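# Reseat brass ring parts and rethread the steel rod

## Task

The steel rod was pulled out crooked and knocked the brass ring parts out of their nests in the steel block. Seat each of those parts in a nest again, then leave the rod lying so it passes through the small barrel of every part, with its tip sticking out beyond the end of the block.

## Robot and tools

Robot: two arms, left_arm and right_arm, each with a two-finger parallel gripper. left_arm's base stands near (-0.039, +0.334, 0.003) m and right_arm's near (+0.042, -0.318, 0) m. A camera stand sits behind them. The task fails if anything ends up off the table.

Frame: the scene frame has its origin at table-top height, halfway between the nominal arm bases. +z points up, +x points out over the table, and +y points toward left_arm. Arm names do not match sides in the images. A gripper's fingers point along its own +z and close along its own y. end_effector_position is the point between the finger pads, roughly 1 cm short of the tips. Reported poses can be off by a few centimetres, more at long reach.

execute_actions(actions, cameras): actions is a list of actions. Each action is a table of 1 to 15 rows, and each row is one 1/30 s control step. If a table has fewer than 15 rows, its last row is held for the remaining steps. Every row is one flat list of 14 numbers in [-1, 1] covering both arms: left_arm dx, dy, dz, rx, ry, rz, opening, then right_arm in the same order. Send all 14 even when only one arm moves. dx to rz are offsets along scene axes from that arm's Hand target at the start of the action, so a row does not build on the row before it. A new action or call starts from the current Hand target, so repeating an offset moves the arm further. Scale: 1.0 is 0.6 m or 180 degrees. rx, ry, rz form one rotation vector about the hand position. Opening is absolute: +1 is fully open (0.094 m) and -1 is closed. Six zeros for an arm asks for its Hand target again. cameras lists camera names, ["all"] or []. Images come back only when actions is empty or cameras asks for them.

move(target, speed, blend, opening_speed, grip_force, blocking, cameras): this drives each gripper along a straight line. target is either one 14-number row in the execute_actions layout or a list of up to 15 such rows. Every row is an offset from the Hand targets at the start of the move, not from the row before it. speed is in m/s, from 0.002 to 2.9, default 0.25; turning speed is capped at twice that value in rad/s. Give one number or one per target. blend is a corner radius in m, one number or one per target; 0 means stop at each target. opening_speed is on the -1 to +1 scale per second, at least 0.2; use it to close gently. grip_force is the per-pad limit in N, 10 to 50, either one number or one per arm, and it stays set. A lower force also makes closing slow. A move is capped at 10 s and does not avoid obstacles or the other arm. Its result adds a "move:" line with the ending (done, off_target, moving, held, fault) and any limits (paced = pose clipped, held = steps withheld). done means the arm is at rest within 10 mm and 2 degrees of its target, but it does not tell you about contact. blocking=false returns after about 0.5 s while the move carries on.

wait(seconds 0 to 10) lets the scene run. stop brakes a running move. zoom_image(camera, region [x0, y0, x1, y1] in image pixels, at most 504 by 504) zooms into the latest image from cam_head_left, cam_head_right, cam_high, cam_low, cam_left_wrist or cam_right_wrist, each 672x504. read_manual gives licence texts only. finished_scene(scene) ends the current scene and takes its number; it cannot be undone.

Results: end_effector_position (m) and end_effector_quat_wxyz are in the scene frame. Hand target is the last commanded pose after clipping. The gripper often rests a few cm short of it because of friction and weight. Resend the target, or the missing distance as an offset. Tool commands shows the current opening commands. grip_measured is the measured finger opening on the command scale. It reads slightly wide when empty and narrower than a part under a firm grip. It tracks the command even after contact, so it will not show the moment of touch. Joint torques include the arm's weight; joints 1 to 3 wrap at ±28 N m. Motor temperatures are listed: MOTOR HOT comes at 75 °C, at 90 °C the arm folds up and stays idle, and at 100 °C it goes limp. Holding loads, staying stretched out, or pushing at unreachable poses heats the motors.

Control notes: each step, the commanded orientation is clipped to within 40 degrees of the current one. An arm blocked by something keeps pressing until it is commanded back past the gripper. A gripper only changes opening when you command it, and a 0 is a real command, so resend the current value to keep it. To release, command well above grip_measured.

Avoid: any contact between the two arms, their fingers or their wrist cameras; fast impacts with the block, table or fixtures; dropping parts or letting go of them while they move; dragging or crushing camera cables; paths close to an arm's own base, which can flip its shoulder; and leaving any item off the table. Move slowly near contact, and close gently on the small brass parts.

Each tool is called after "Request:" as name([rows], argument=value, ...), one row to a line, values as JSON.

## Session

Request:
execute_actions(actions=[])

Scene clock: 0.00 s.
left_arm: end_effector_position=(+0.2137, +0.2103, +0.0997) grip_measured=+1.000 end_effector_quat_wxyz=(+0.427, +0.107, +0.890, -0.117) | right_arm: end_effector_position=(+0.2893, -0.2896, +0.1007) grip_measured=+1.000 end_effector_quat_wxyz=(+0.485, +0.220, +0.840, +0.101)
Joint positions: left_arm=[-0.505 0.814 0.327 -0.17 -0.116 -0.238 0.094] | right_arm=[0.365 0.5 0.203 -0.277 0.354 0.681 0.094]
Joint velocities: within noise
Joint torques (N m): no reading
Motor temperatures (°C): left_arm=[22 24 25 29 23 21 22] | right_arm=[25 24 31 22 24 24 20]
Heat: left arm: 29 °C; right arm: 31 °C.
Hand target: left_arm +0.2147, +0.2101, +0.1036; +0.431, +0.106, +0.888, -0.118 | right_arm +0.2899, -0.2904, +0.1048; +0.489, +0.221, +0.838, +0.100
Tool commands: left_gripper/opening=+1.0 right_gripper/opening=+1.0
camera_calibration:
cam_left_wrist: T_world_to_cam=[[-0.28227, -0.953694, 0.103879, 0.254282], [-0.856191, 0.201596, -0.475706, 0.2285], [0.432737, -0.223218, -0.873449, 0.135747], [0, 0, 0, 1]] pos_world=[0.208673, 0.226744, 0.200852]
cam_right_wrist: T_world_to_cam=[[-0.262278, -0.892584, -0.366748, -0.14495], [-0.763629, 0.424335, -0.486632, 0.432378], [0.589983, 0.152427, -0.792897, 0.0418743], [0, 0, 0, 1]] pos_world=[0.267454, -0.319236, 0.190451]

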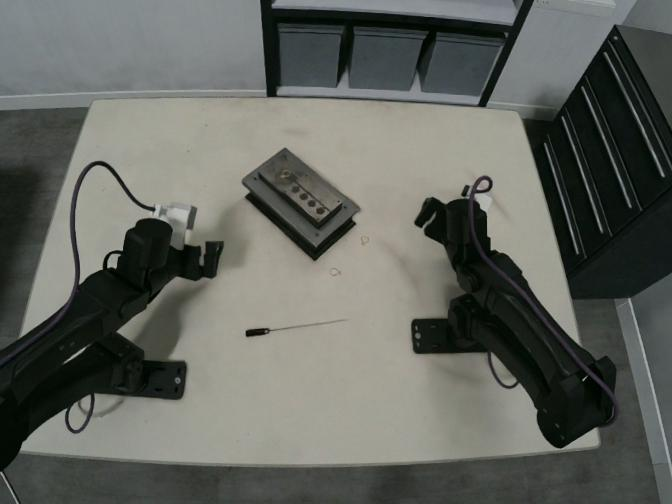

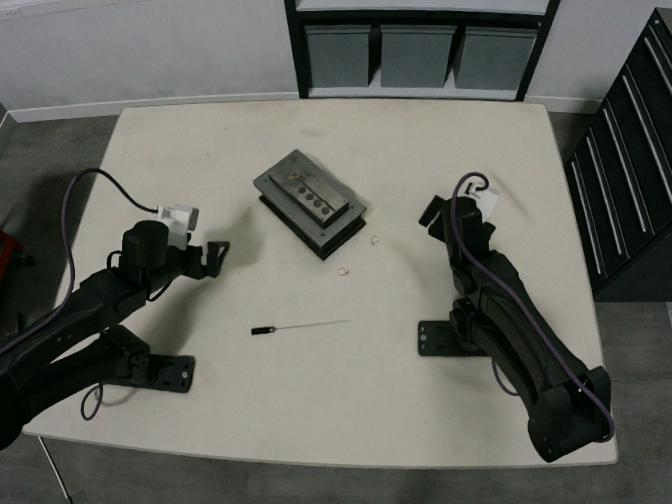

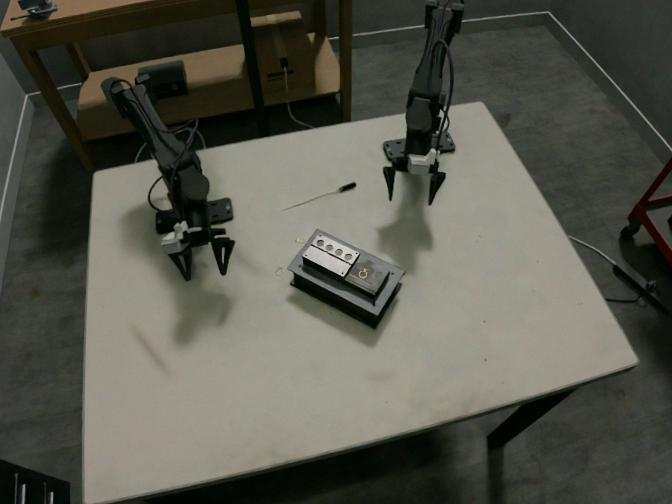

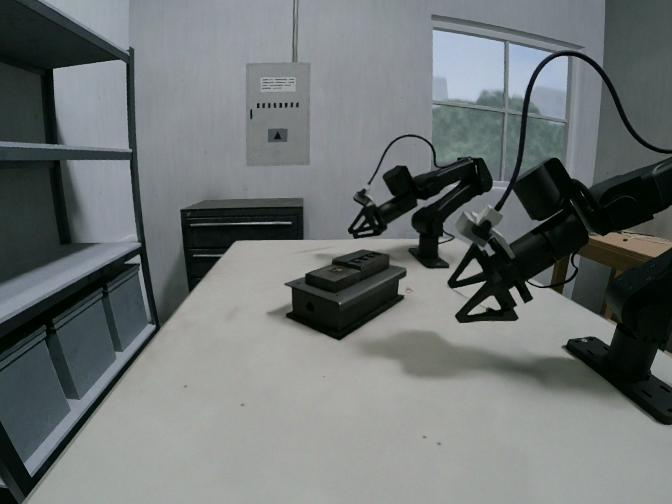

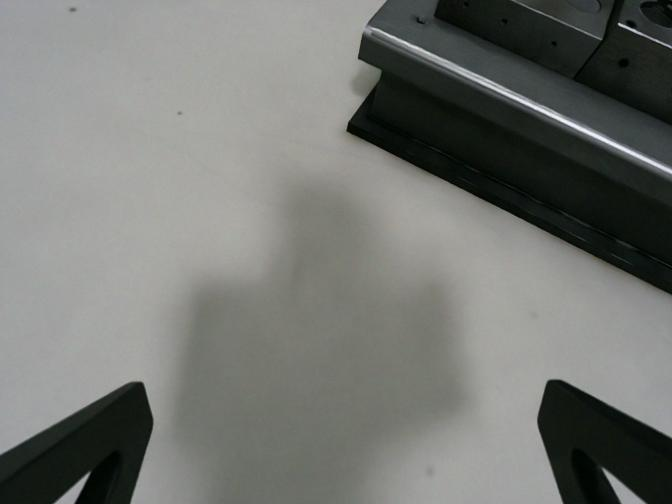

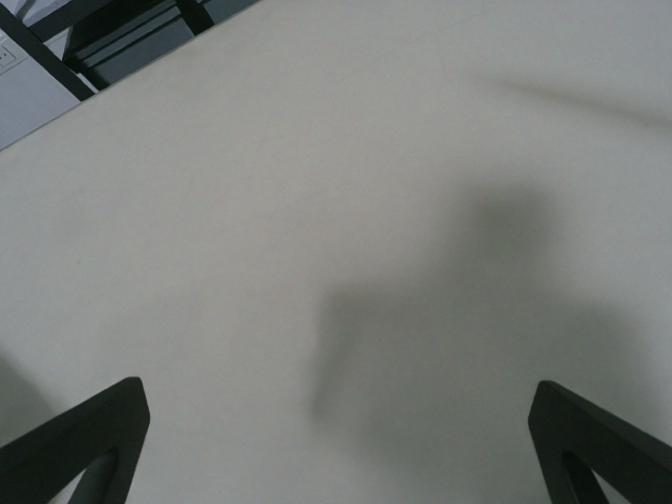

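Request:
zoom_image(camera="cam_head_left", region=[230, 140, 390, 290])

Request:
zoom_image(camera="cam_head_right", region=[240, 140, 400, 290])

Request:
zoom_image(camera="cam_high", region=[270, 170, 420, 340])

Request:
zoom_image(camera="cam_head_left", region=[230, 300, 360, 350])

Scaled by 3.150.

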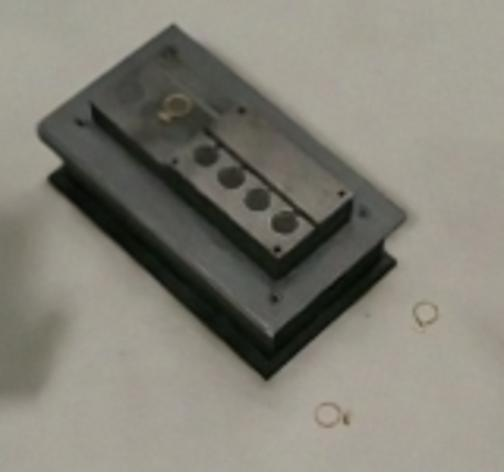

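Scaled by 3.150.

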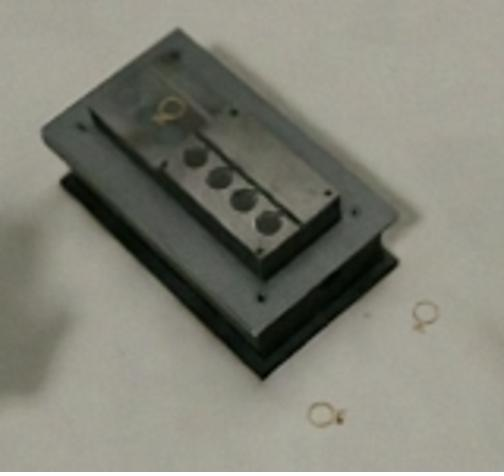

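Scaled by 2.965.

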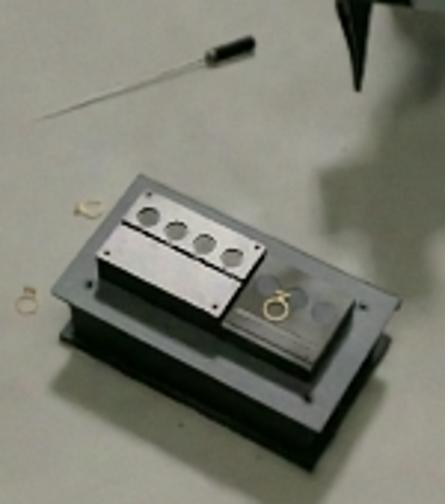

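Scaled by 3.877.

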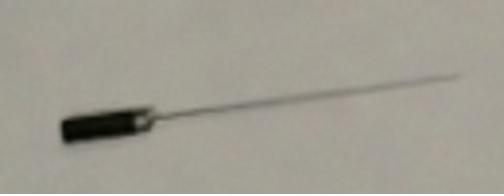

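Request:
move(target=[0.0088,-0.1852,0.0957,-0.0446,-0.1263,-0.1326,-1,-0.0915,0.334,0.092,-0.2077,0.2906,0.3885,0.2], speed=0.3, cameras=["cam_left_wrist", "cam_right_wrist"])

Request:
zoom_image(camera="cam_left_wrist", region=[150, 60, 550, 360])

Scene clock: 288.37 s.
left_arm: end_effector_position=(+0.2241, +0.0991, +0.1682) grip_measured=-0.991 end_effector_quat_wxyz=(+0.571, +0.268, +0.737, -0.244) | right_arm: end_effector_position=(+0.2352, -0.0932, +0.1583) grip_measured=+0.201 end_effector_quat_wxyz=(+0.006, -0.404, +0.915, -0.001)
Joint positions: left_arm=[-0.683 1.059 0.294 0.535 0.04 -0.046 0] | right_arm=[0.863 1.658 1.526 -1.428 0.007 0.03 0.056]
Joint torques (N m): left_arm=[-0.43 -2.07 5.7 1.84 0.05 0.13] | right_arm=[0.29 -5.6 6.74 0.17 -0.09 -0.07]
Motor temperatures (°C): left_arm=[22 24 31 36 23 21 22] | right_arm=[25 23 36 35 24 24 20]
Heat: left arm: 36 °C; right arm: 36 °C.
Hand target: left_arm +0.2201, +0.0991, +0.1610; +0.569, +0.277, +0.735, -0.242 | right_arm +0.2350, -0.0899, +0.1600; +0.000, -0.407, +0.913, +0.001
Off the commanded pose: left_arm 0.008 m, 1 deg | right_arm 0.004 m, 1 deg.
move: done
camera_calibration:
cam_left_wrist: T_world_to_cam=[[-0.663433, -0.746878, 0.0450621, 0.21882], [-0.473555, 0.372493, -0.798119, 0.243815], [0.579312, -0.550838, -0.600812, 0.12007], [0, 0, 0, 1]] pos_world=[0.191075, 0.138751, 0.256872]
cam_right_wrist: T_world_to_cam=[[0.752441, -0.658639, 0.00523166, -0.238433], [-0.600322, -0.682506, 0.416893, 0.0510955], [-0.271012, -0.316828, -0.90894, 0.266679], [0, 0, 0, 1]] pos_world=[0.282353, -0.0376766, 0.222342]
Images, in order (width x height): cam_left_wrist 672x504, cam_right_wrist 672x504.

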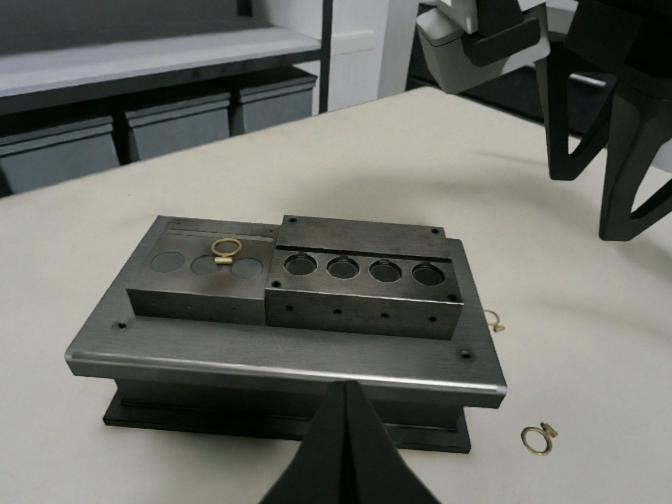

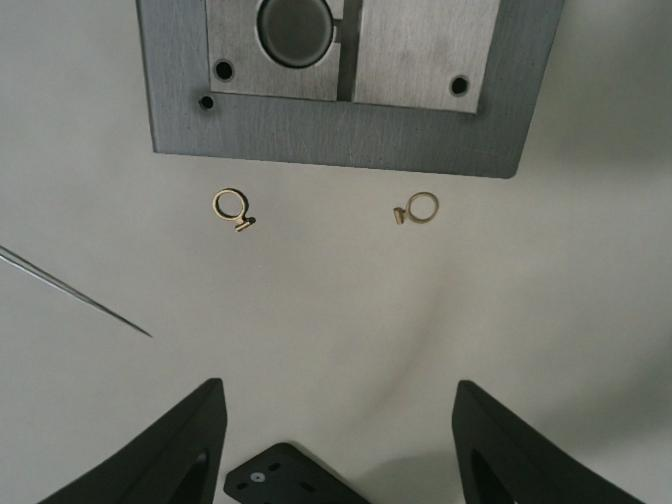

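Scaled by 1.260.

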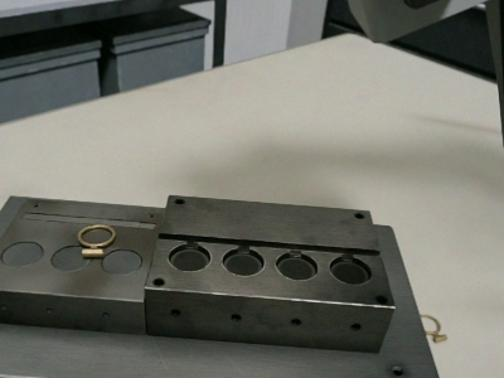

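Request:
move(target=[0,0,0,0,0,0,-1,-0.073,0.0558,-0.1833,0,0,-0.3167,-0.2], speed=0.3, cameras=["cam_right_wrist"])

Scene clock: 359.67 s.
left_arm: end_effector_position=(+0.2241, +0.0991, +0.1684) grip_measured=-0.991 end_effector_quat_wxyz=(+0.571, +0.268, +0.737, -0.244) | right_arm: end_effector_position=(+0.1913, -0.0565, +0.0581) grip_measured=-0.198 end_effector_quat_wxyz=(+0.000, +0.076, +0.997, +0.006)
Joint positions: left_arm=[-0.683 1.059 0.294 0.535 0.04 -0.046 0] | right_arm=[1.047 1.709 1.182 -1.032 -0.005 1.198 0.038]
Joint torques (N m): left_arm=[-0.46 -2.11 5.72 1.86 0.06 0.15] | right_arm=[0.36 -5.94 3.73 0.51 0.03 0.04]
Motor temperatures (°C): left_arm=[22 24 29 41 23 21 22] | right_arm=[25 24 34 29 24 24 20]
Heat: left arm: 41 °C; right arm: 34 °C.
Hand target: left_arm +0.2201, +0.0991, +0.1611; +0.569, +0.277, +0.735, -0.242 | right_arm +0.1911, -0.0566, +0.0499; +0.000, +0.078, +0.997, +0.000
Off the commanded pose: left_arm 0.008 m, 1 deg | right_arm 0.008 m, 1 deg.
move: done
camera_calibration:
cam_right_wrist: T_world_to_cam=[[-0.131255, -0.991252, -0.0138476, -0.0293747], [-0.896969, 0.112799, 0.427461, 0.192607], [-0.422159, 0.0685273, -0.903928, 0.225656], [0, 0, 0, 1]] pos_world=[0.26417, -0.0663073, 0.121238]
Images, in order (width x height): cam_right_wrist 672x504.

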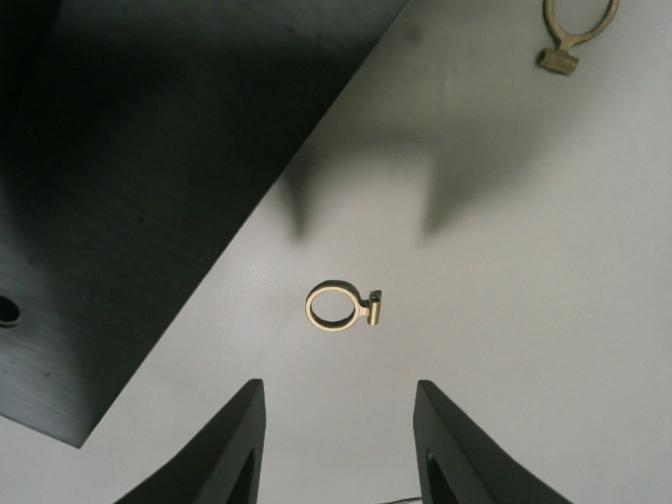

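Request:
move(target=[0,0,0,0,0,0,-1,-0.006,0,-0.052,0,0,0,-0.25], speed=0.15, cameras=["cam_right_wrist"])

Scene clock: 377.90 s.
left_arm: end_effector_position=(+0.2241, +0.0991, +0.1684) grip_measured=-0.991 end_effector_quat_wxyz=(+0.571, +0.268, +0.737, -0.244) | right_arm: end_effector_position=(+0.1910, -0.0600, +0.0379) grip_measured=-0.248 end_effector_quat_wxyz=(+0.018, +0.084, +0.996, -0.001)
Joint positions: left_arm=[-0.683 1.059 0.294 0.535 0.04 -0.046 0] | right_arm=[1.065 1.722 1.111 -0.948 0.033 1.232 0.035]
Joint torques (N m): left_arm=[-0.44 -2.02 5.71 1.87 0.04 0.15] | right_arm=[-0.34 -4.27 2.41 0.85 -0.3 -0.19]
Heat: left arm: 41 °C; right arm: 34 °C.
Hand target: left_arm +0.2201, +0.0991, +0.1611; +0.569, +0.277, +0.735, -0.242 | right_arm +0.1876, -0.0565, +0.0188; +0.001, +0.078, +0.997, +0.000
Off the commanded pose: left_arm 0.008 m, 1 deg | right_arm 0.020 m, 2 deg.
move: off_target (right_arm)
camera_calibration:
cam_right_wrist: T_world_to_cam=[[-0.147245, -0.989099, -0.00146003, -0.0303973], [-0.908757, 0.134702, 0.394989, 0.206227], [-0.390486, 0.0594871, -0.918685, 0.201438], [0, 0, 0, 1]] pos_world=[0.261593, -0.0698281, 0.103556]
Images, in order (width x height): cam_right_wrist 672x504.

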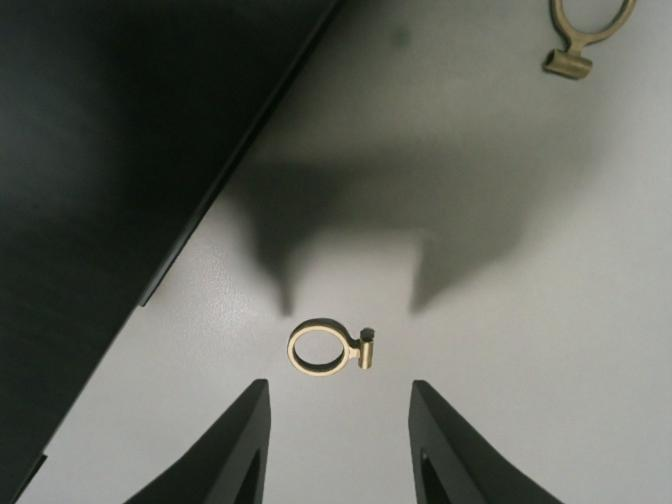

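Request:
move([
  [0,0,0,0,0,0,-1,0.004,0,0.13,0,0,0,-0.25],
  [0,0,0,0,0,0,-1,0.004,0,0.13,0,0,0.48,-0.25],
  [0,0,0,0,0,0,-1,0.006,0.001,0.13,0,0,0.98,-0.25],
], speed=[0.15,0.6,0.6], blend=[0,0.01,0], cameras=["cam_right_wrist"])

Scene clock: 401.50 s.
left_arm: end_effector_position=(+0.2241, +0.0991, +0.1684) grip_measured=-0.991 end_effector_quat_wxyz=(+0.571, +0.268, +0.737, -0.244) | right_arm: end_effector_position=(+0.1905, -0.0602, +0.0826) grip_measured=-0.248 end_effector_quat_wxyz=(+0.018, +0.994, -0.110, +0.001)
Joint positions: left_arm=[-0.683 1.059 0.294 0.535 0.04 -0.046 0] | right_arm=[1.056 1.715 1.288 -1.177 0.016 -1.866 0.035]
Joint torques (N m): left_arm=[-0.47 -2.06 5.72 1.86 0.05 0.16] | right_arm=[-0.5 -9.39 6.78 0.04 -0.17 -0.11]
Heat: left arm: 42 °C; right arm: 34 °C.
Hand target: left_arm +0.2201, +0.0991, +0.1610; +0.569, +0.277, +0.735, -0.242 | right_arm +0.1912, -0.0559, +0.0968; +0.000, +0.994, -0.109, -0.001
Off the commanded pose: left_arm 0.008 m, 1 deg | right_arm 0.015 m, 2 deg.
move: off_target (right_arm)
camera_calibration:
cam_right_wrist: T_world_to_cam=[[0.19841, 0.979391, -0.037772, 0.0250568], [0.887217, -0.163092, 0.431564, -0.174963], [0.416509, -0.119138, -0.901291, 0.07643], [0, 0, 0, 1]] pos_world=[0.118425, -0.0439698, 0.14534]
Images, in order (width x height): cam_right_wrist 672x504.

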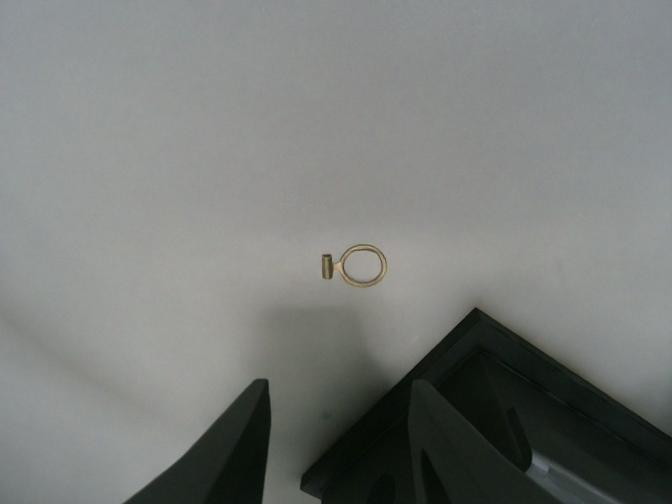

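Request:
move(target=[0,0,0,0,0,0,-1,0,0.005,-0.1413,0,0,0,-0.25], speed=0.12, cameras=["cam_right_wrist"])

Scene clock: 412.03 s.
left_arm: end_effector_position=(+0.2241, +0.0991, +0.1684) grip_measured=-0.991 end_effector_quat_wxyz=(+0.571, +0.268, +0.737, -0.244) | right_arm: end_effector_position=(+0.1872, -0.0644, +0.0205) grip_measured=-0.249 end_effector_quat_wxyz=(+0.020, +0.994, -0.110, -0.002)
Joint positions: left_arm=[-0.683 1.059 0.294 0.535 0.04 -0.046 0] | right_arm=[1.056 1.773 1.097 -0.933 0.012 -1.866 0.035]
Joint torques (N m): left_arm=[-0.46 -2.04 5.76 1.87 0.03 0.15] | right_arm=[-0.06 -5.89 3.78 0.79 -0.14 -0.05]
Heat: left arm: 42 °C; right arm: 36 °C.
Hand target: left_arm +0.2201, +0.0991, +0.1610; +0.569, +0.277, +0.735, -0.242 | right_arm +0.1911, -0.0530, +0.0119; +0.000, +0.994, -0.109, -0.001
Off the commanded pose: left_arm 0.008 m, 1 deg | right_arm 0.015 m, 2 deg.
move: off_target (right_arm)
camera_calibration:
cam_right_wrist: T_world_to_cam=[[0.198303, 0.979304, -0.0404877, 0.0274563], [0.889667, -0.162511, 0.426712, -0.146263], [0.411301, -0.120639, -0.903481, 0.0222689], [0, 0, 0, 1]] pos_world=[0.115521, -0.0479708, 0.0836433]
Images, in order (width x height): cam_right_wrist 672x504.

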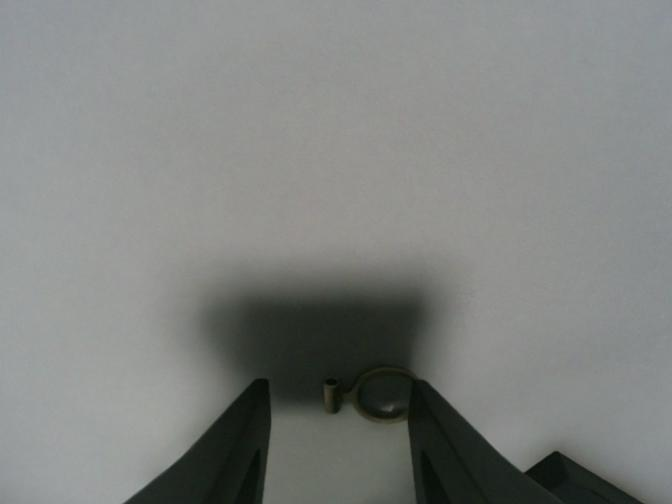

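Request:
move(target=[0,0,0,0,0,0,-1,0.012,0.015,-0.01,0,0,0,-0.25], speed=0.06, cameras=["cam_right_wrist"])

Scene clock: 435.93 s.
left_arm: end_effector_position=(+0.2241, +0.0991, +0.1684) grip_measured=-0.991 end_effector_quat_wxyz=(+0.571, +0.268, +0.736, -0.244) | right_arm: end_effector_position=(+0.1864, -0.0646, +0.0183) grip_measured=-0.250 end_effector_quat_wxyz=(+0.026, +0.994, -0.110, -0.006)
Joint positions: left_arm=[-0.683 1.059 0.294 0.536 0.04 -0.046 0] | right_arm=[1.056 1.789 1.107 -0.942 0.009 -1.866 0.035]
Joint torques (N m): left_arm=[-0.4 -2.09 5.74 1.87 0.04 0.15] | right_arm=[-0.62 -3.84 5.63 0.93 -0.11 -0.12]
Heat: left arm: 42 °C; right arm: 35 °C.
Hand target: left_arm +0.2201, +0.0991, +0.1611; +0.569, +0.277, +0.735, -0.242 | right_arm +0.1984, -0.0439, +0.0060; +0.000, +0.994, -0.109, -0.001
Off the commanded pose: left_arm 0.008 m, 1 deg | right_arm 0.027 m, 3 deg.
move: off_target (right_arm)
camera_calibration:
cam_right_wrist: T_world_to_cam=[[0.197987, 0.978683, -0.0545875, 0.0279971], [0.894237, -0.157536, 0.418955, -0.145047], [0.401425, -0.131762, -0.906365, 0.021795], [0, 0, 0, 1]] pos_world=[0.115414, -0.0473787, 0.0820506]
Images, in order (width x height): cam_right_wrist 672x504.

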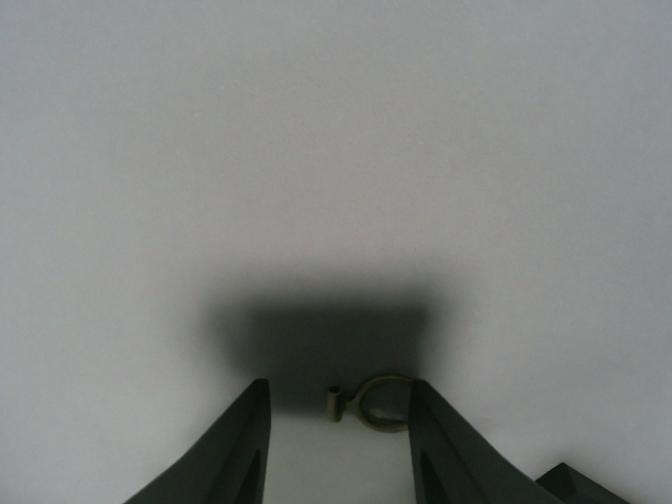

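Request:
wait(seconds=0.1, cameras=["cam_left_wrist"])

Scene clock: 452.00 s.
left_arm: end_effector_position=(+0.2241, +0.0991, +0.1684) grip_measured=-0.991 end_effector_quat_wxyz=(+0.571, +0.268, +0.736, -0.244) | right_arm: end_effector_position=(+0.1863, -0.0646, +0.0183) grip_measured=-0.250 end_effector_quat_wxyz=(+0.027, +0.994, -0.110, -0.007)
Joint positions: left_arm=[-0.683 1.059 0.294 0.536 0.04 -0.046 0] | right_arm=[1.056 1.789 1.107 -0.943 0.008 -1.866 0.035]
Joint torques (N m): left_arm=[-0.49 -2.1 5.72 1.87 0.04 0.14] | right_arm=[-0.62 -3.92 5.59 0.95 -0.1 -0.11]
Heat: left arm: 43 °C; right arm: 35 °C.
Hand target: left_arm +0.2201, +0.0991, +0.1611; +0.569, +0.277, +0.735, -0.242 | right_arm +0.1984, -0.0439, +0.0060; +0.000, +0.994, -0.109, -0.001
Tool commands: left_gripper/opening=-1.0 right_gripper/opening=-0.25
Off the commanded pose: left_arm 0.008 m, 1 deg | right_arm 0.027 m, 3 deg.
wait: 0.10 s; at rest from the start
camera_calibration:
cam_left_wrist: T_world_to_cam=[[-0.663461, -0.746855, 0.045029, 0.218818], [-0.472883, 0.371921, -0.798784, 0.244171], [0.579828, -0.551255, -0.59993, 0.119982], [0, 0, 0, 1]] pos_world=[0.191073, 0.138753, 0.257168]
Images, in order (width x height): cam_left_wrist 672x504.

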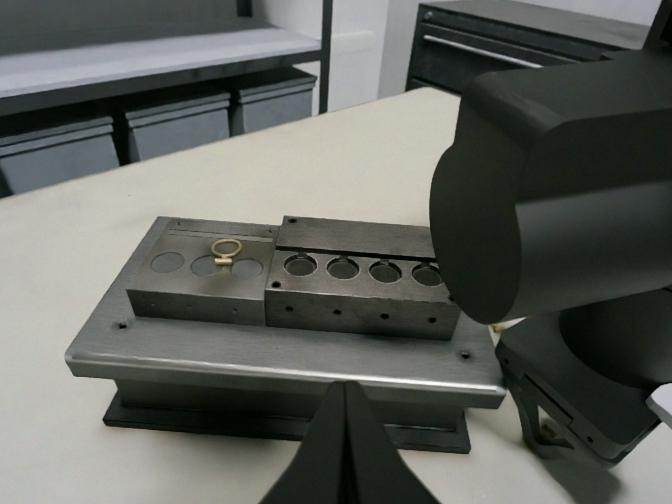

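Request:
move([
  [0,0,0,0,0,0,-1,-0.015,-0.03,0.15,0,0,0,-0.25],
  [0,0,0,0,0,0,-1,-0.015,-0.03,0.16,0.1761,0.0771,-0.5817,-1],
  [0,0,0,0,0,0,-1,-0.008,-0.014,0.065,0.1761,0.0771,-0.5817,-1],
], speed=[0.12,0.4,0.15], blend=[0.005,0.005,0], cameras=["cam_right_wrist"])

Scene clock: 511.57 s.
left_arm: end_effector_position=(+0.2241, +0.0991, +0.1684) grip_measured=-0.991 end_effector_quat_wxyz=(+0.571, +0.268, +0.736, -0.244) | right_arm: end_effector_position=(+0.1936, -0.0539, +0.0494) grip_measured=-0.980 end_effector_quat_wxyz=(+0.222, -0.484, +0.837, +0.129)
Joint positions: left_arm=[-0.683 1.059 0.294 0.536 0.04 -0.046 0] | right_arm=[1.046 1.308 0.631 -0.375 -0.003 -0.004 0.001]
Joint torques (N m): left_arm=[-0.43 -2.07 5.7 1.87 0.04 0.14] | right_arm=[0.49 -3.04 4.25 1.4 0.01 0.03]
Heat: left arm: 44 °C; right arm: 35 °C.
Hand target: left_arm +0.2201, +0.0991, +0.1611; +0.569, +0.277, +0.735, -0.242 | right_arm +0.1935, -0.0523, +0.0451; +0.224, -0.483, +0.837, +0.129
Off the commanded pose: left_arm 0.008 m, 1 deg | right_arm 0.005 m, 0 deg.
move: done; blend cut to 0 m at target 2
camera_calibration:
cam_right_wrist: T_world_to_cam=[[0.875871, -0.48247, 0.0084995, -0.195311], [-0.480426, -0.87354, -0.0782192, 0.0892423], [0.045163, 0.0644265, -0.9969, 0.132568], [0, 0, 0, 1]] pos_world=[0.207955, -0.024816, 0.140797]
Images, in order (width x height): cam_right_wrist 672x504.

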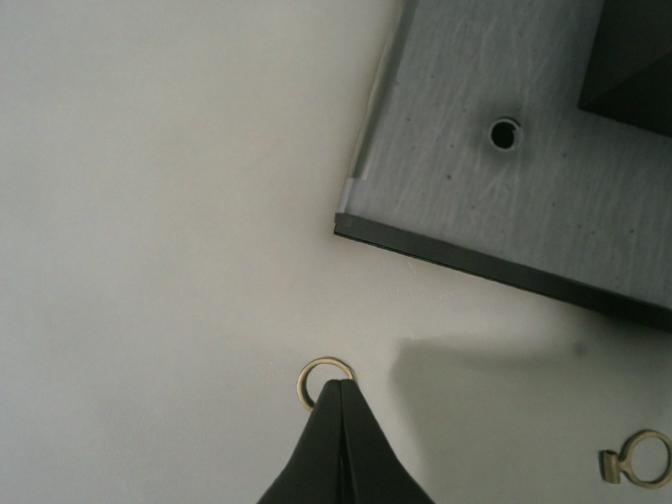

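Request:
move(target=[0,0,0,0,0,0,-1,-0.0055,0.0068,-0.03,0,0,0,-1], speed=0.06, cameras=["cam_right_wrist"])

Request:
zoom_image(camera="cam_right_wrist", region=[260, 340, 420, 460])

Scene clock: 524.63 s.
left_arm: end_effector_position=(+0.2241, +0.0991, +0.1684) grip_measured=-0.991 end_effector_quat_wxyz=(+0.571, +0.268, +0.736, -0.244) | right_arm: end_effector_position=(+0.1906, -0.0492, +0.0314) grip_measured=-0.980 end_effector_quat_wxyz=(+0.222, -0.484, +0.837, +0.129)
Joint positions: left_arm=[-0.683 1.059 0.294 0.536 0.04 -0.046 0] | right_arm=[1.069 1.362 0.59 -0.28 0.008 0.015 0.001]
Joint torques (N m): left_arm=[-0.42 -2.09 5.7 1.87 0.03 0.16] | right_arm=[0.47 -3.33 3.95 1.4 0.03 0.04]
Heat: left arm: 44 °C; right arm: 35 °C.
Hand target: left_arm +0.2201, +0.0991, +0.1610; +0.569, +0.277, +0.735, -0.242 | right_arm +0.1902, -0.0483, +0.0269; +0.224, -0.483, +0.837, +0.129
Off the commanded pose: left_arm 0.008 m, 1 deg | right_arm 0.005 m, 0 deg.
move: done
camera_calibration:
cam_right_wrist: T_world_to_cam=[[0.876102, -0.482046, 0.00872963, -0.190282], [-0.480005, -0.873803, -0.0778673, 0.090451], [0.0451636, 0.0640295, -0.996926, 0.114445], [0, 0, 0, 1]] pos_world=[0.204955, -0.020016, 0.122797]
Images, in order (width x height): cam_right_wrist 672x504.

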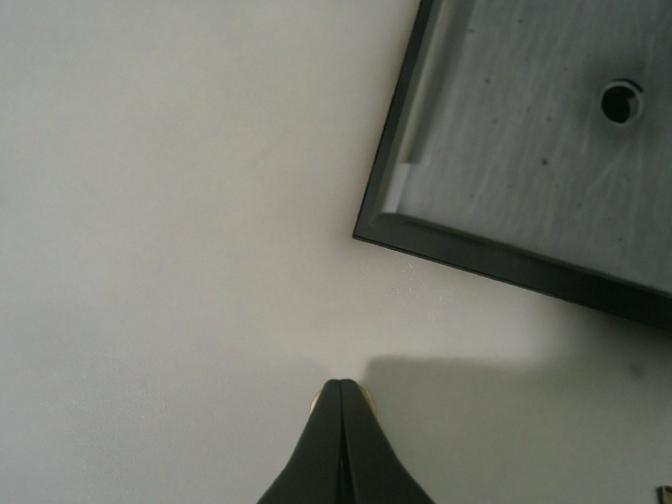

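Scaled by 3.150.

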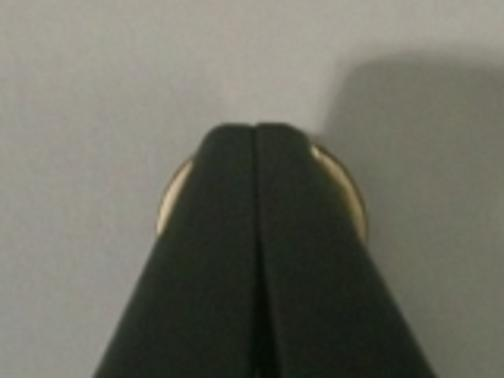

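Request:
move(target=[0,0,0,0,0,0,-1,0.0007,-0.0005,-0.026,0,0,0,-1], speed=0.04, cameras=["cam_right_wrist"])

Request:
zoom_image(camera="cam_right_wrist", region=[260, 340, 420, 460])

Scene clock: 532.77 s.
left_arm: end_effector_position=(+0.2241, +0.0991, +0.1684) grip_measured=-0.991 end_effector_quat_wxyz=(+0.571, +0.268, +0.736, -0.244) | right_arm: end_effector_position=(+0.1928, -0.0454, +0.0205) grip_measured=-0.980 end_effector_quat_wxyz=(+0.230, -0.483, +0.834, +0.134)
Joint positions: left_arm=[-0.683 1.059 0.294 0.536 0.04 -0.046 0] | right_arm=[1.069 1.4 0.556 -0.187 0.008 0.015 0.001]
Joint torques (N m): left_arm=[-0.46 -2.1 5.71 1.86 0.04 0.15] | right_arm=[0.27 -3 3.51 1.39 0.01 0.01]
Heat: left arm: 44 °C; right arm: 34 °C.
Hand target: left_arm +0.2201, +0.0991, +0.1610; +0.569, +0.277, +0.735, -0.242 | right_arm +0.1907, -0.0484, +0.0115; +0.224, -0.483, +0.837, +0.129
Off the commanded pose: left_arm 0.008 m, 1 deg | right_arm 0.010 m, 1 deg.
move: done
camera_calibration:
cam_right_wrist: T_world_to_cam=[[0.87605, -0.482141, 0.00869997, -0.190257], [-0.479089, -0.872274, -0.0980437, 0.0943012], [0.0548597, 0.0817232, -0.995144, 0.102008], [0, 0, 0, 1]] pos_world=[0.206257, -0.0178107, 0.112413]
Images, in order (width x height): cam_right_wrist 672x504.

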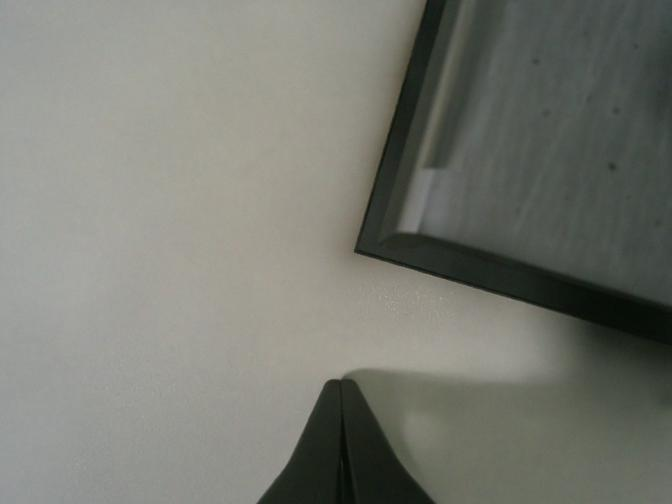

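Scaled by 3.150.

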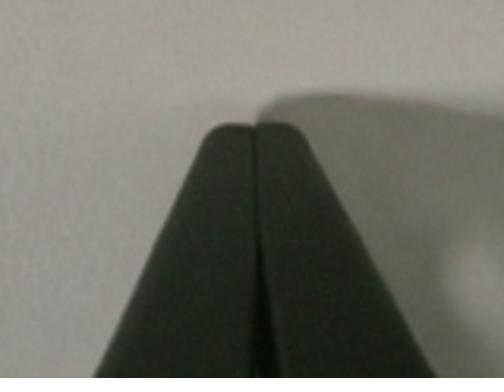

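Request:
move(target=[0,0,0,0,0,0,-1,-0.004,-0.007,-0.013,0,0,0,-1], speed=0.04)

Scene clock: 539.77 s.
left_arm: end_effector_position=(+0.2241, +0.0991, +0.1684) grip_measured=-0.991 end_effector_quat_wxyz=(+0.571, +0.268, +0.736, -0.244) | right_arm: end_effector_position=(+0.1949, -0.0416, +0.0201) grip_measured=-0.980 end_effector_quat_wxyz=(+0.246, -0.480, +0.830, +0.143)
Joint positions: left_arm=[-0.683 1.059 0.294 0.536 0.04 -0.046 0] | right_arm=[1.069 1.4 0.529 -0.122 0.008 0.015 0.001]
Joint torques (N m): left_arm=[-0.43 -2.06 5.71 1.86 0.03 0.16] | right_arm=[0.29 -2.73 2.99 1.19 0.01 0.02]
Heat: left arm: 44 °C; right arm: 34 °C.
Hand target: left_arm +0.2201, +0.0991, +0.1610; +0.569, +0.277, +0.735, -0.242 | right_arm +0.1883, -0.0528, +0.0036; +0.224, -0.483, +0.837, +0.129
Off the commanded pose: left_arm 0.008 m, 1 deg | right_arm 0.021 m, 3 deg.
move: off_target (right_arm)

Request:
move(target=[0,0,0,0,0,0,-1,-0.0505,-0.0987,0.017,0,0,0,-1], speed=0.05, cameras=["cam_right_wrist", "cam_left_wrist"])

Scene clock: 558.33 s.
left_arm: end_effector_position=(+0.2241, +0.0991, +0.1684) grip_measured=-0.991 end_effector_quat_wxyz=(+0.571, +0.268, +0.736, -0.244) | right_arm: end_effector_position=(+0.1630, -0.1013, +0.0197) grip_measured=-0.980 end_effector_quat_wxyz=(+0.238, -0.481, +0.833, +0.137)
Joint positions: left_arm=[-0.683 1.059 0.294 0.536 0.04 -0.046 0] | right_arm=[1.065 1.066 0.343 -0.291 0.008 0.014 0.001]
Joint torques (N m): left_arm=[-0.43 -2.06 5.7 1.86 0.05 0.15] | right_arm=[-0.5 -3.03 3.89 0.93 -0.04 -0.07]
Heat: left arm: 44 °C; right arm: 34 °C.
Hand target: left_arm +0.2201, +0.0991, +0.1610; +0.569, +0.277, +0.735, -0.242 | right_arm +0.1580, -0.1120, +0.0138; +0.224, -0.483, +0.837, +0.129
Off the commanded pose: left_arm 0.008 m, 1 deg | right_arm 0.013 m, 2 deg.
move: off_target (right_arm)
camera_calibration:
cam_left_wrist: T_world_to_cam=[[-0.663461, -0.746855, 0.045029, 0.218818], [-0.472883, 0.371921, -0.798784, 0.244171], [0.579828, -0.551255, -0.59993, 0.119982], [0, 0, 0, 1]] pos_world=[0.191073, 0.138753, 0.257168]
cam_right_wrist: T_world_to_cam=[[0.874964, -0.484083, 0.0100852, -0.1911], [-0.479878, -0.869761, -0.115038, 0.0318332], [0.0644595, 0.0958143, -0.99331, 0.107356], [0, 0, 0, 1]] pos_world=[0.175562, -0.0751073, 0.112227]
Images, in order (width x height): cam_left_wrist 672x504, cam_right_wrist 672x504.

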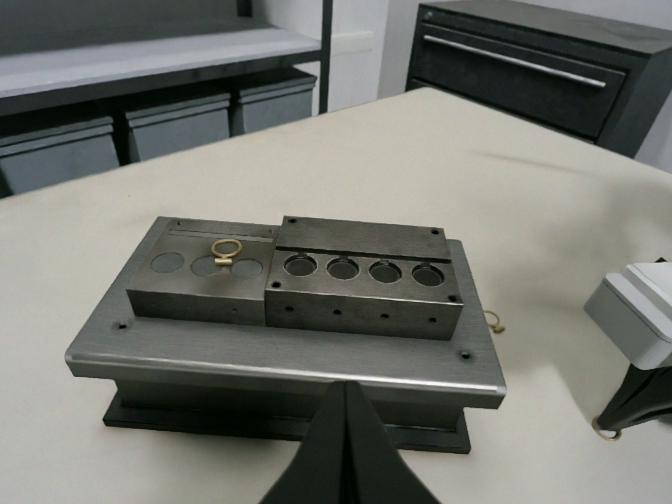

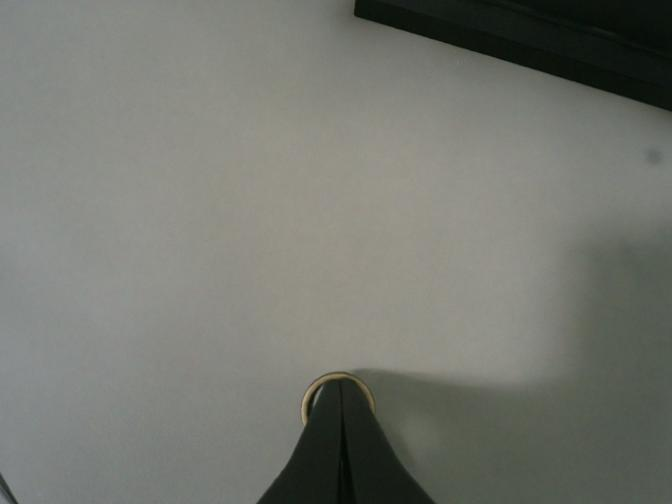

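Request:
move([
  [0,0,0,0,0,0,-1,0,0,0.065,0,0,0,-1],
  [0,0,0,0,0,0,-1,0.1883,-0.0175,0.06,0,0,0,-1],
  [0,0,0,0,0,0,-1,0.1883,-0.0175,0.03,0,0,0,-1],
], speed=[0.1,0.2,0.1], blend=[0.01,0.005,0], cameras=["cam_right_wrist"])

Scene clock: 570.93 s.
left_arm: end_effector_position=(+0.2241, +0.0991, +0.1684) grip_measured=-0.991 end_effector_quat_wxyz=(+0.571, +0.268, +0.736, -0.244) | right_arm: end_effector_position=(+0.2707, -0.1249, +0.0350) grip_measured=-0.980 end_effector_quat_wxyz=(+0.222, -0.481, +0.839, +0.121)
Joint positions: left_arm=[-0.683 1.059 0.294 0.536 0.04 -0.046 0] | right_arm=[0.57 1.36 0.616 -0.36 -0.216 -0.422 0.001]
Joint torques (N m): left_arm=[-0.44 -2.07 5.72 1.85 0.05 0.13] | right_arm=[-0.36 -3.22 4.21 1.34 -0.3 -0.08]
Heat: left arm: 44 °C; right arm: 34 °C.
Hand target: left_arm +0.2201, +0.0991, +0.1610; +0.569, +0.277, +0.735, -0.242 | right_arm +0.2710, -0.1224, +0.0318; +0.224, -0.483, +0.837, +0.129
Off the commanded pose: left_arm 0.008 m, 1 deg | right_arm 0.004 m, 1 deg.
move: done
camera_calibration:
cam_right_wrist: T_world_to_cam=[[0.870886, -0.491105, 0.0193336, -0.297041], [-0.488825, -0.869588, -0.0697587, 0.0656752], [0.0510711, 0.0513011, -0.997377, 0.116069], [0, 0, 0, 1]] pos_world=[0.284864, -0.0947225, 0.126089]
Images, in order (width x height): cam_right_wrist 672x504.

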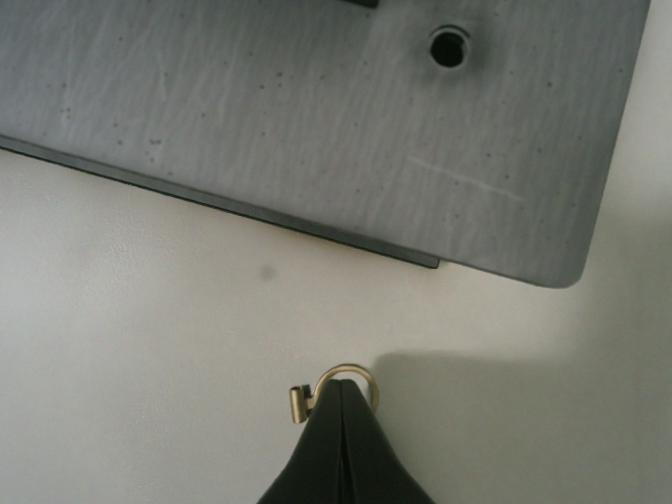

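Request:
move(target=[0,0,0,0,0,0,-1,0.0047,0.0032,-0.024,0,0,0,-1], speed=0.05, cameras=["cam_right_wrist"])

Scene clock: 580.00 s.
left_arm: end_effector_position=(+0.2241, +0.0991, +0.1684) grip_measured=-0.991 end_effector_quat_wxyz=(+0.571, +0.268, +0.736, -0.244) | right_arm: end_effector_position=(+0.2749, -0.1221, +0.0219) grip_measured=-0.980 end_effector_quat_wxyz=(+0.224, -0.481, +0.839, +0.122)
Joint positions: left_arm=[-0.683 1.059 0.294 0.536 0.04 -0.046 0] | right_arm=[0.57 1.414 0.595 -0.281 -0.217 -0.422 0.001]
Joint torques (N m): left_arm=[-0.4 -2.03 5.76 1.85 0.05 0.14] | right_arm=[-0.32 -3.51 3.77 1.32 -0.29 -0.07]
Heat: left arm: 44 °C; right arm: 33 °C.
Hand target: left_arm +0.2201, +0.0991, +0.1610; +0.569, +0.277, +0.735, -0.242 | right_arm +0.2738, -0.1204, +0.0175; +0.224, -0.483, +0.837, +0.129
Off the commanded pose: left_arm 0.008 m, 1 deg | right_arm 0.005 m, 1 deg.
move: done
camera_calibration:
cam_right_wrist: T_world_to_cam=[[0.871169, -0.490546, 0.020723, -0.299096], [-0.487998, -0.869746, -0.0734828, 0.0691045], [0.0540705, 0.0539032, -0.997081, 0.102114], [0, 0, 0, 1]] pos_world=[0.288765, -0.0921215, 0.113092]
Images, in order (width x height): cam_right_wrist 672x504.

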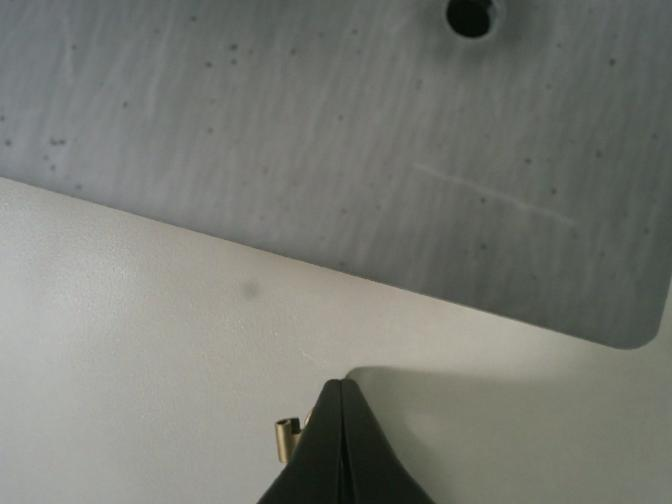

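Request:
move([
  [0,0,0,0,0,0,-1,-0.003,-0.002,-0.009,0,0,0,-1],
  [0,0,0,0,0,0,-1,-0.055,-0.1,-0.006,0,0,0,-1],
], speed=[0.04,0.05], cameras=["cam_right_wrist", "cam_left_wrist"])

Scene clock: 590.17 s.
left_arm: end_effector_position=(+0.2241, +0.0991, +0.1684) grip_measured=-0.991 end_effector_quat_wxyz=(+0.571, +0.268, +0.736, -0.244) | right_arm: end_effector_position=(+0.2555, -0.1757, +0.0195) grip_measured=-0.980 end_effector_quat_wxyz=(+0.245, -0.483, +0.832, +0.120)
Joint positions: left_arm=[-0.683 1.059 0.294 0.536 0.04 -0.046 0] | right_arm=[0.371 1.201 0.424 -0.325 -0.307 -0.609 0.001]
Joint torques (N m): left_arm=[-0.44 -2.06 5.71 1.88 0.04 0.16] | right_arm=[-0.49 -3.9 3.49 0.7 -0.3 -0.08]
Heat: left arm: 45 °C; right arm: 33 °C.
Hand target: left_arm +0.2201, +0.0991, +0.1610; +0.569, +0.277, +0.735, -0.242 | right_arm +0.2407, -0.1805, +0.0138; +0.224, -0.483, +0.837, +0.129
Off the commanded pose: left_arm 0.008 m, 1 deg | right_arm 0.016 m, 3 deg.
move: off_target (right_arm)
camera_calibration:
cam_left_wrist: T_world_to_cam=[[-0.663461, -0.746855, 0.045029, 0.218818], [-0.472883, 0.371921, -0.798784, 0.244171], [0.579828, -0.551255, -0.59993, 0.119982], [0, 0, 0, 1]] pos_world=[0.191073, 0.138753, 0.257168]
cam_right_wrist: T_world_to_cam=[[0.871111, -0.488843, 0.0468801, -0.308645], [-0.481917, -0.869303, -0.109856, 0.0121093], [0.0944552, 0.0731041, -0.992841, 0.0966095], [0, 0, 0, 1]] pos_world=[0.265575, -0.147415, 0.111718]
Images, in order (width x height): cam_left_wrist 672x504, cam_right_wrist 672x504.

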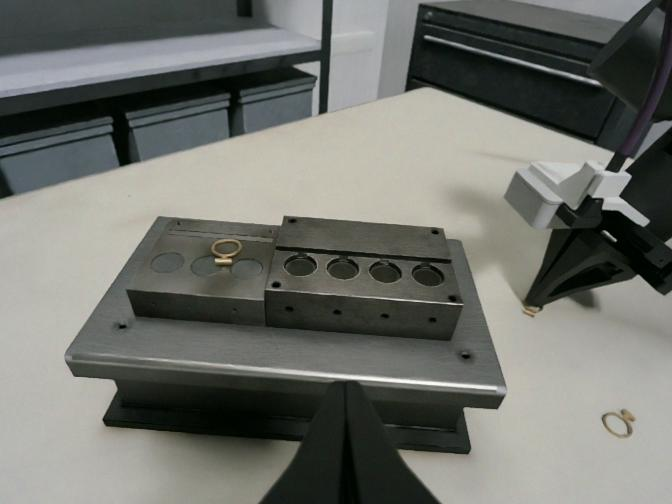

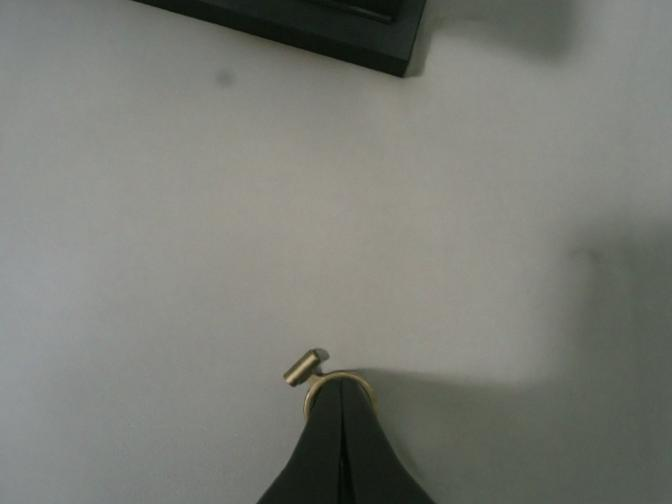

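Request:
move([
  [0,0,0,0,0,0,-1,0.01,0.02,0.08,0,0,0,-1],
  [0,0,0,0,0,0,-1,-0.1278,0.1292,0.115,-0.0797,0.1567,-0.3579,-0.22],
], speed=[0.12,0.3], blend=[0.005,0], cameras=["cam_right_wrist"])

Scene clock: 613.90 s.
left_arm: end_effector_position=(+0.2241, +0.0991, +0.1684) grip_measured=-0.991 end_effector_quat_wxyz=(+0.571, +0.268, +0.736, -0.244) | right_arm: end_effector_position=(+0.1638, -0.1050, +0.0800) grip_measured=-0.222 end_effector_quat_wxyz=(+0.002, +0.051, +0.999, +0.006)
Joint positions: left_arm=[-0.683 1.059 0.294 0.536 0.04 -0.046 0] | right_arm=[1.047 1.477 1.034 -1.115 -0.002 1.147 0.037]
Joint torques (N m): left_arm=[-0.44 -2.04 5.72 1.85 0.04 0.14] | right_arm=[0.36 -3.99 6.61 0.12 -0.01 0.05]
Heat: left arm: 45 °C; right arm: 34 °C.
Hand target: left_arm +0.2201, +0.0991, +0.1610; +0.569, +0.277, +0.735, -0.242 | right_arm +0.1641, -0.1030, +0.0828; +0.000, +0.053, +0.999, +0.000
Off the commanded pose: left_arm 0.008 m, 1 deg | right_arm 0.003 m, 1 deg.
move: done
camera_calibration:
cam_right_wrist: T_world_to_cam=[[-0.08115, -0.996617, -0.0129851, -0.0896194], [-0.903201, 0.0680219, 0.423793, 0.160706], [-0.421476, 0.046119, -0.905666, 0.234866], [0, 0, 0, 1]] pos_world=[0.236867, -0.11108, 0.14344]
Images, in order (width x height): cam_right_wrist 672x504.

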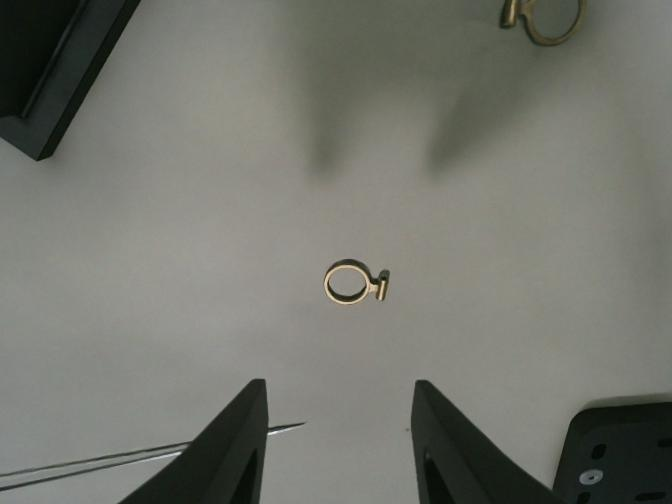

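Request:
move(target=[0,0,0,0,0,0,-1,-0.008,-0.0105,-0.095,0,0,-0.025,-0.22], speed=0.15, cameras=["cam_right_wrist", "cam_left_wrist"])

Request:
zoom_image(camera="cam_left_wrist", region=[540, 320, 672, 460])

Scene clock: 637.20 s.
left_arm: end_effector_position=(+0.2241, +0.0991, +0.1684) grip_measured=-0.991 end_effector_quat_wxyz=(+0.571, +0.268, +0.736, -0.244) | right_arm: end_effector_position=(+0.1599, -0.1096, +0.0315) grip_measured=-0.222 end_effector_quat_wxyz=(-0.001, +0.091, +0.996, +0.003)
Joint positions: left_arm=[-0.683 1.059 0.294 0.536 0.04 -0.046 0] | right_arm=[1.05 1.52 0.871 -0.916 -0.004 1.23 0.037]
Joint torques (N m): left_arm=[-0.46 -2.09 5.7 1.86 0.04 0.14] | right_arm=[0.49 -4.16 3.67 0.49 0 0.03]
Heat: left arm: 45 °C; right arm: 35 °C.
Hand target: left_arm +0.2201, +0.0991, +0.1610; +0.569, +0.277, +0.735, -0.242 | right_arm +0.1593, -0.1092, +0.0259; +0.000, +0.092, +0.996, +0.000
Off the commanded pose: left_arm 0.008 m, 1 deg | right_arm 0.006 m, 0 deg.
move: done
camera_calibration:
cam_left_wrist: T_world_to_cam=[[-0.663461, -0.746855, 0.045029, 0.218818], [-0.472883, 0.371921, -0.798784, 0.244171], [0.579828, -0.551255, -0.59993, 0.119982], [0, 0, 0, 1]] pos_world=[0.191073, 0.138753, 0.257168]
cam_right_wrist: T_world_to_cam=[[-0.159913, -0.987099, -0.00792318, -0.0816247], [-0.892503, 0.14115, 0.428386, 0.184169], [-0.421741, 0.0755761, -0.903561, 0.192659], [0, 0, 0, 1]] pos_world=[0.232571, -0.121128, 0.0945368]
Images, in order (width x height): cam_left_wrist 672x504, cam_right_wrist 672x504.

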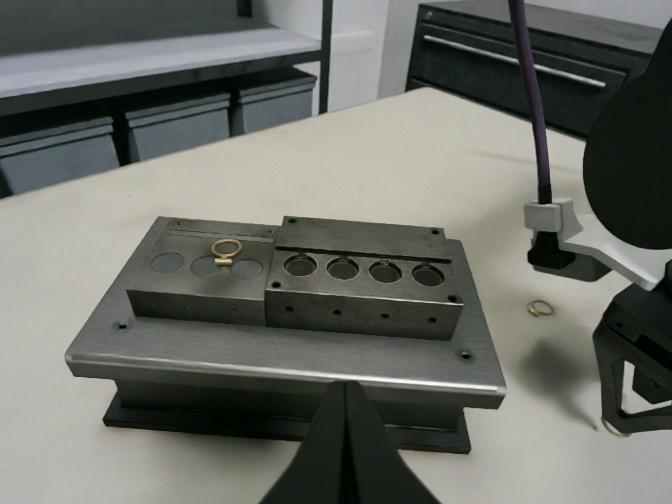

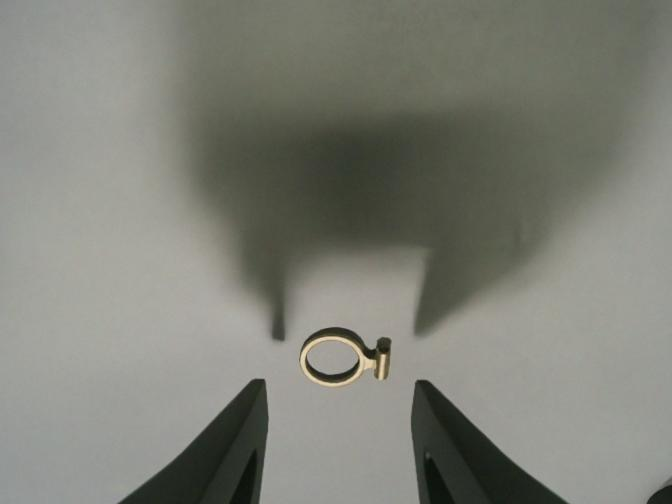

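Scaled by 3.600.

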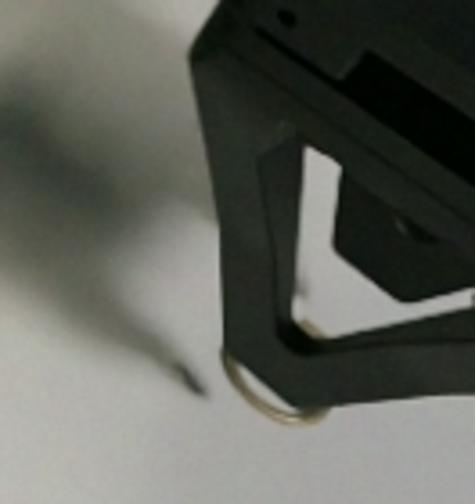

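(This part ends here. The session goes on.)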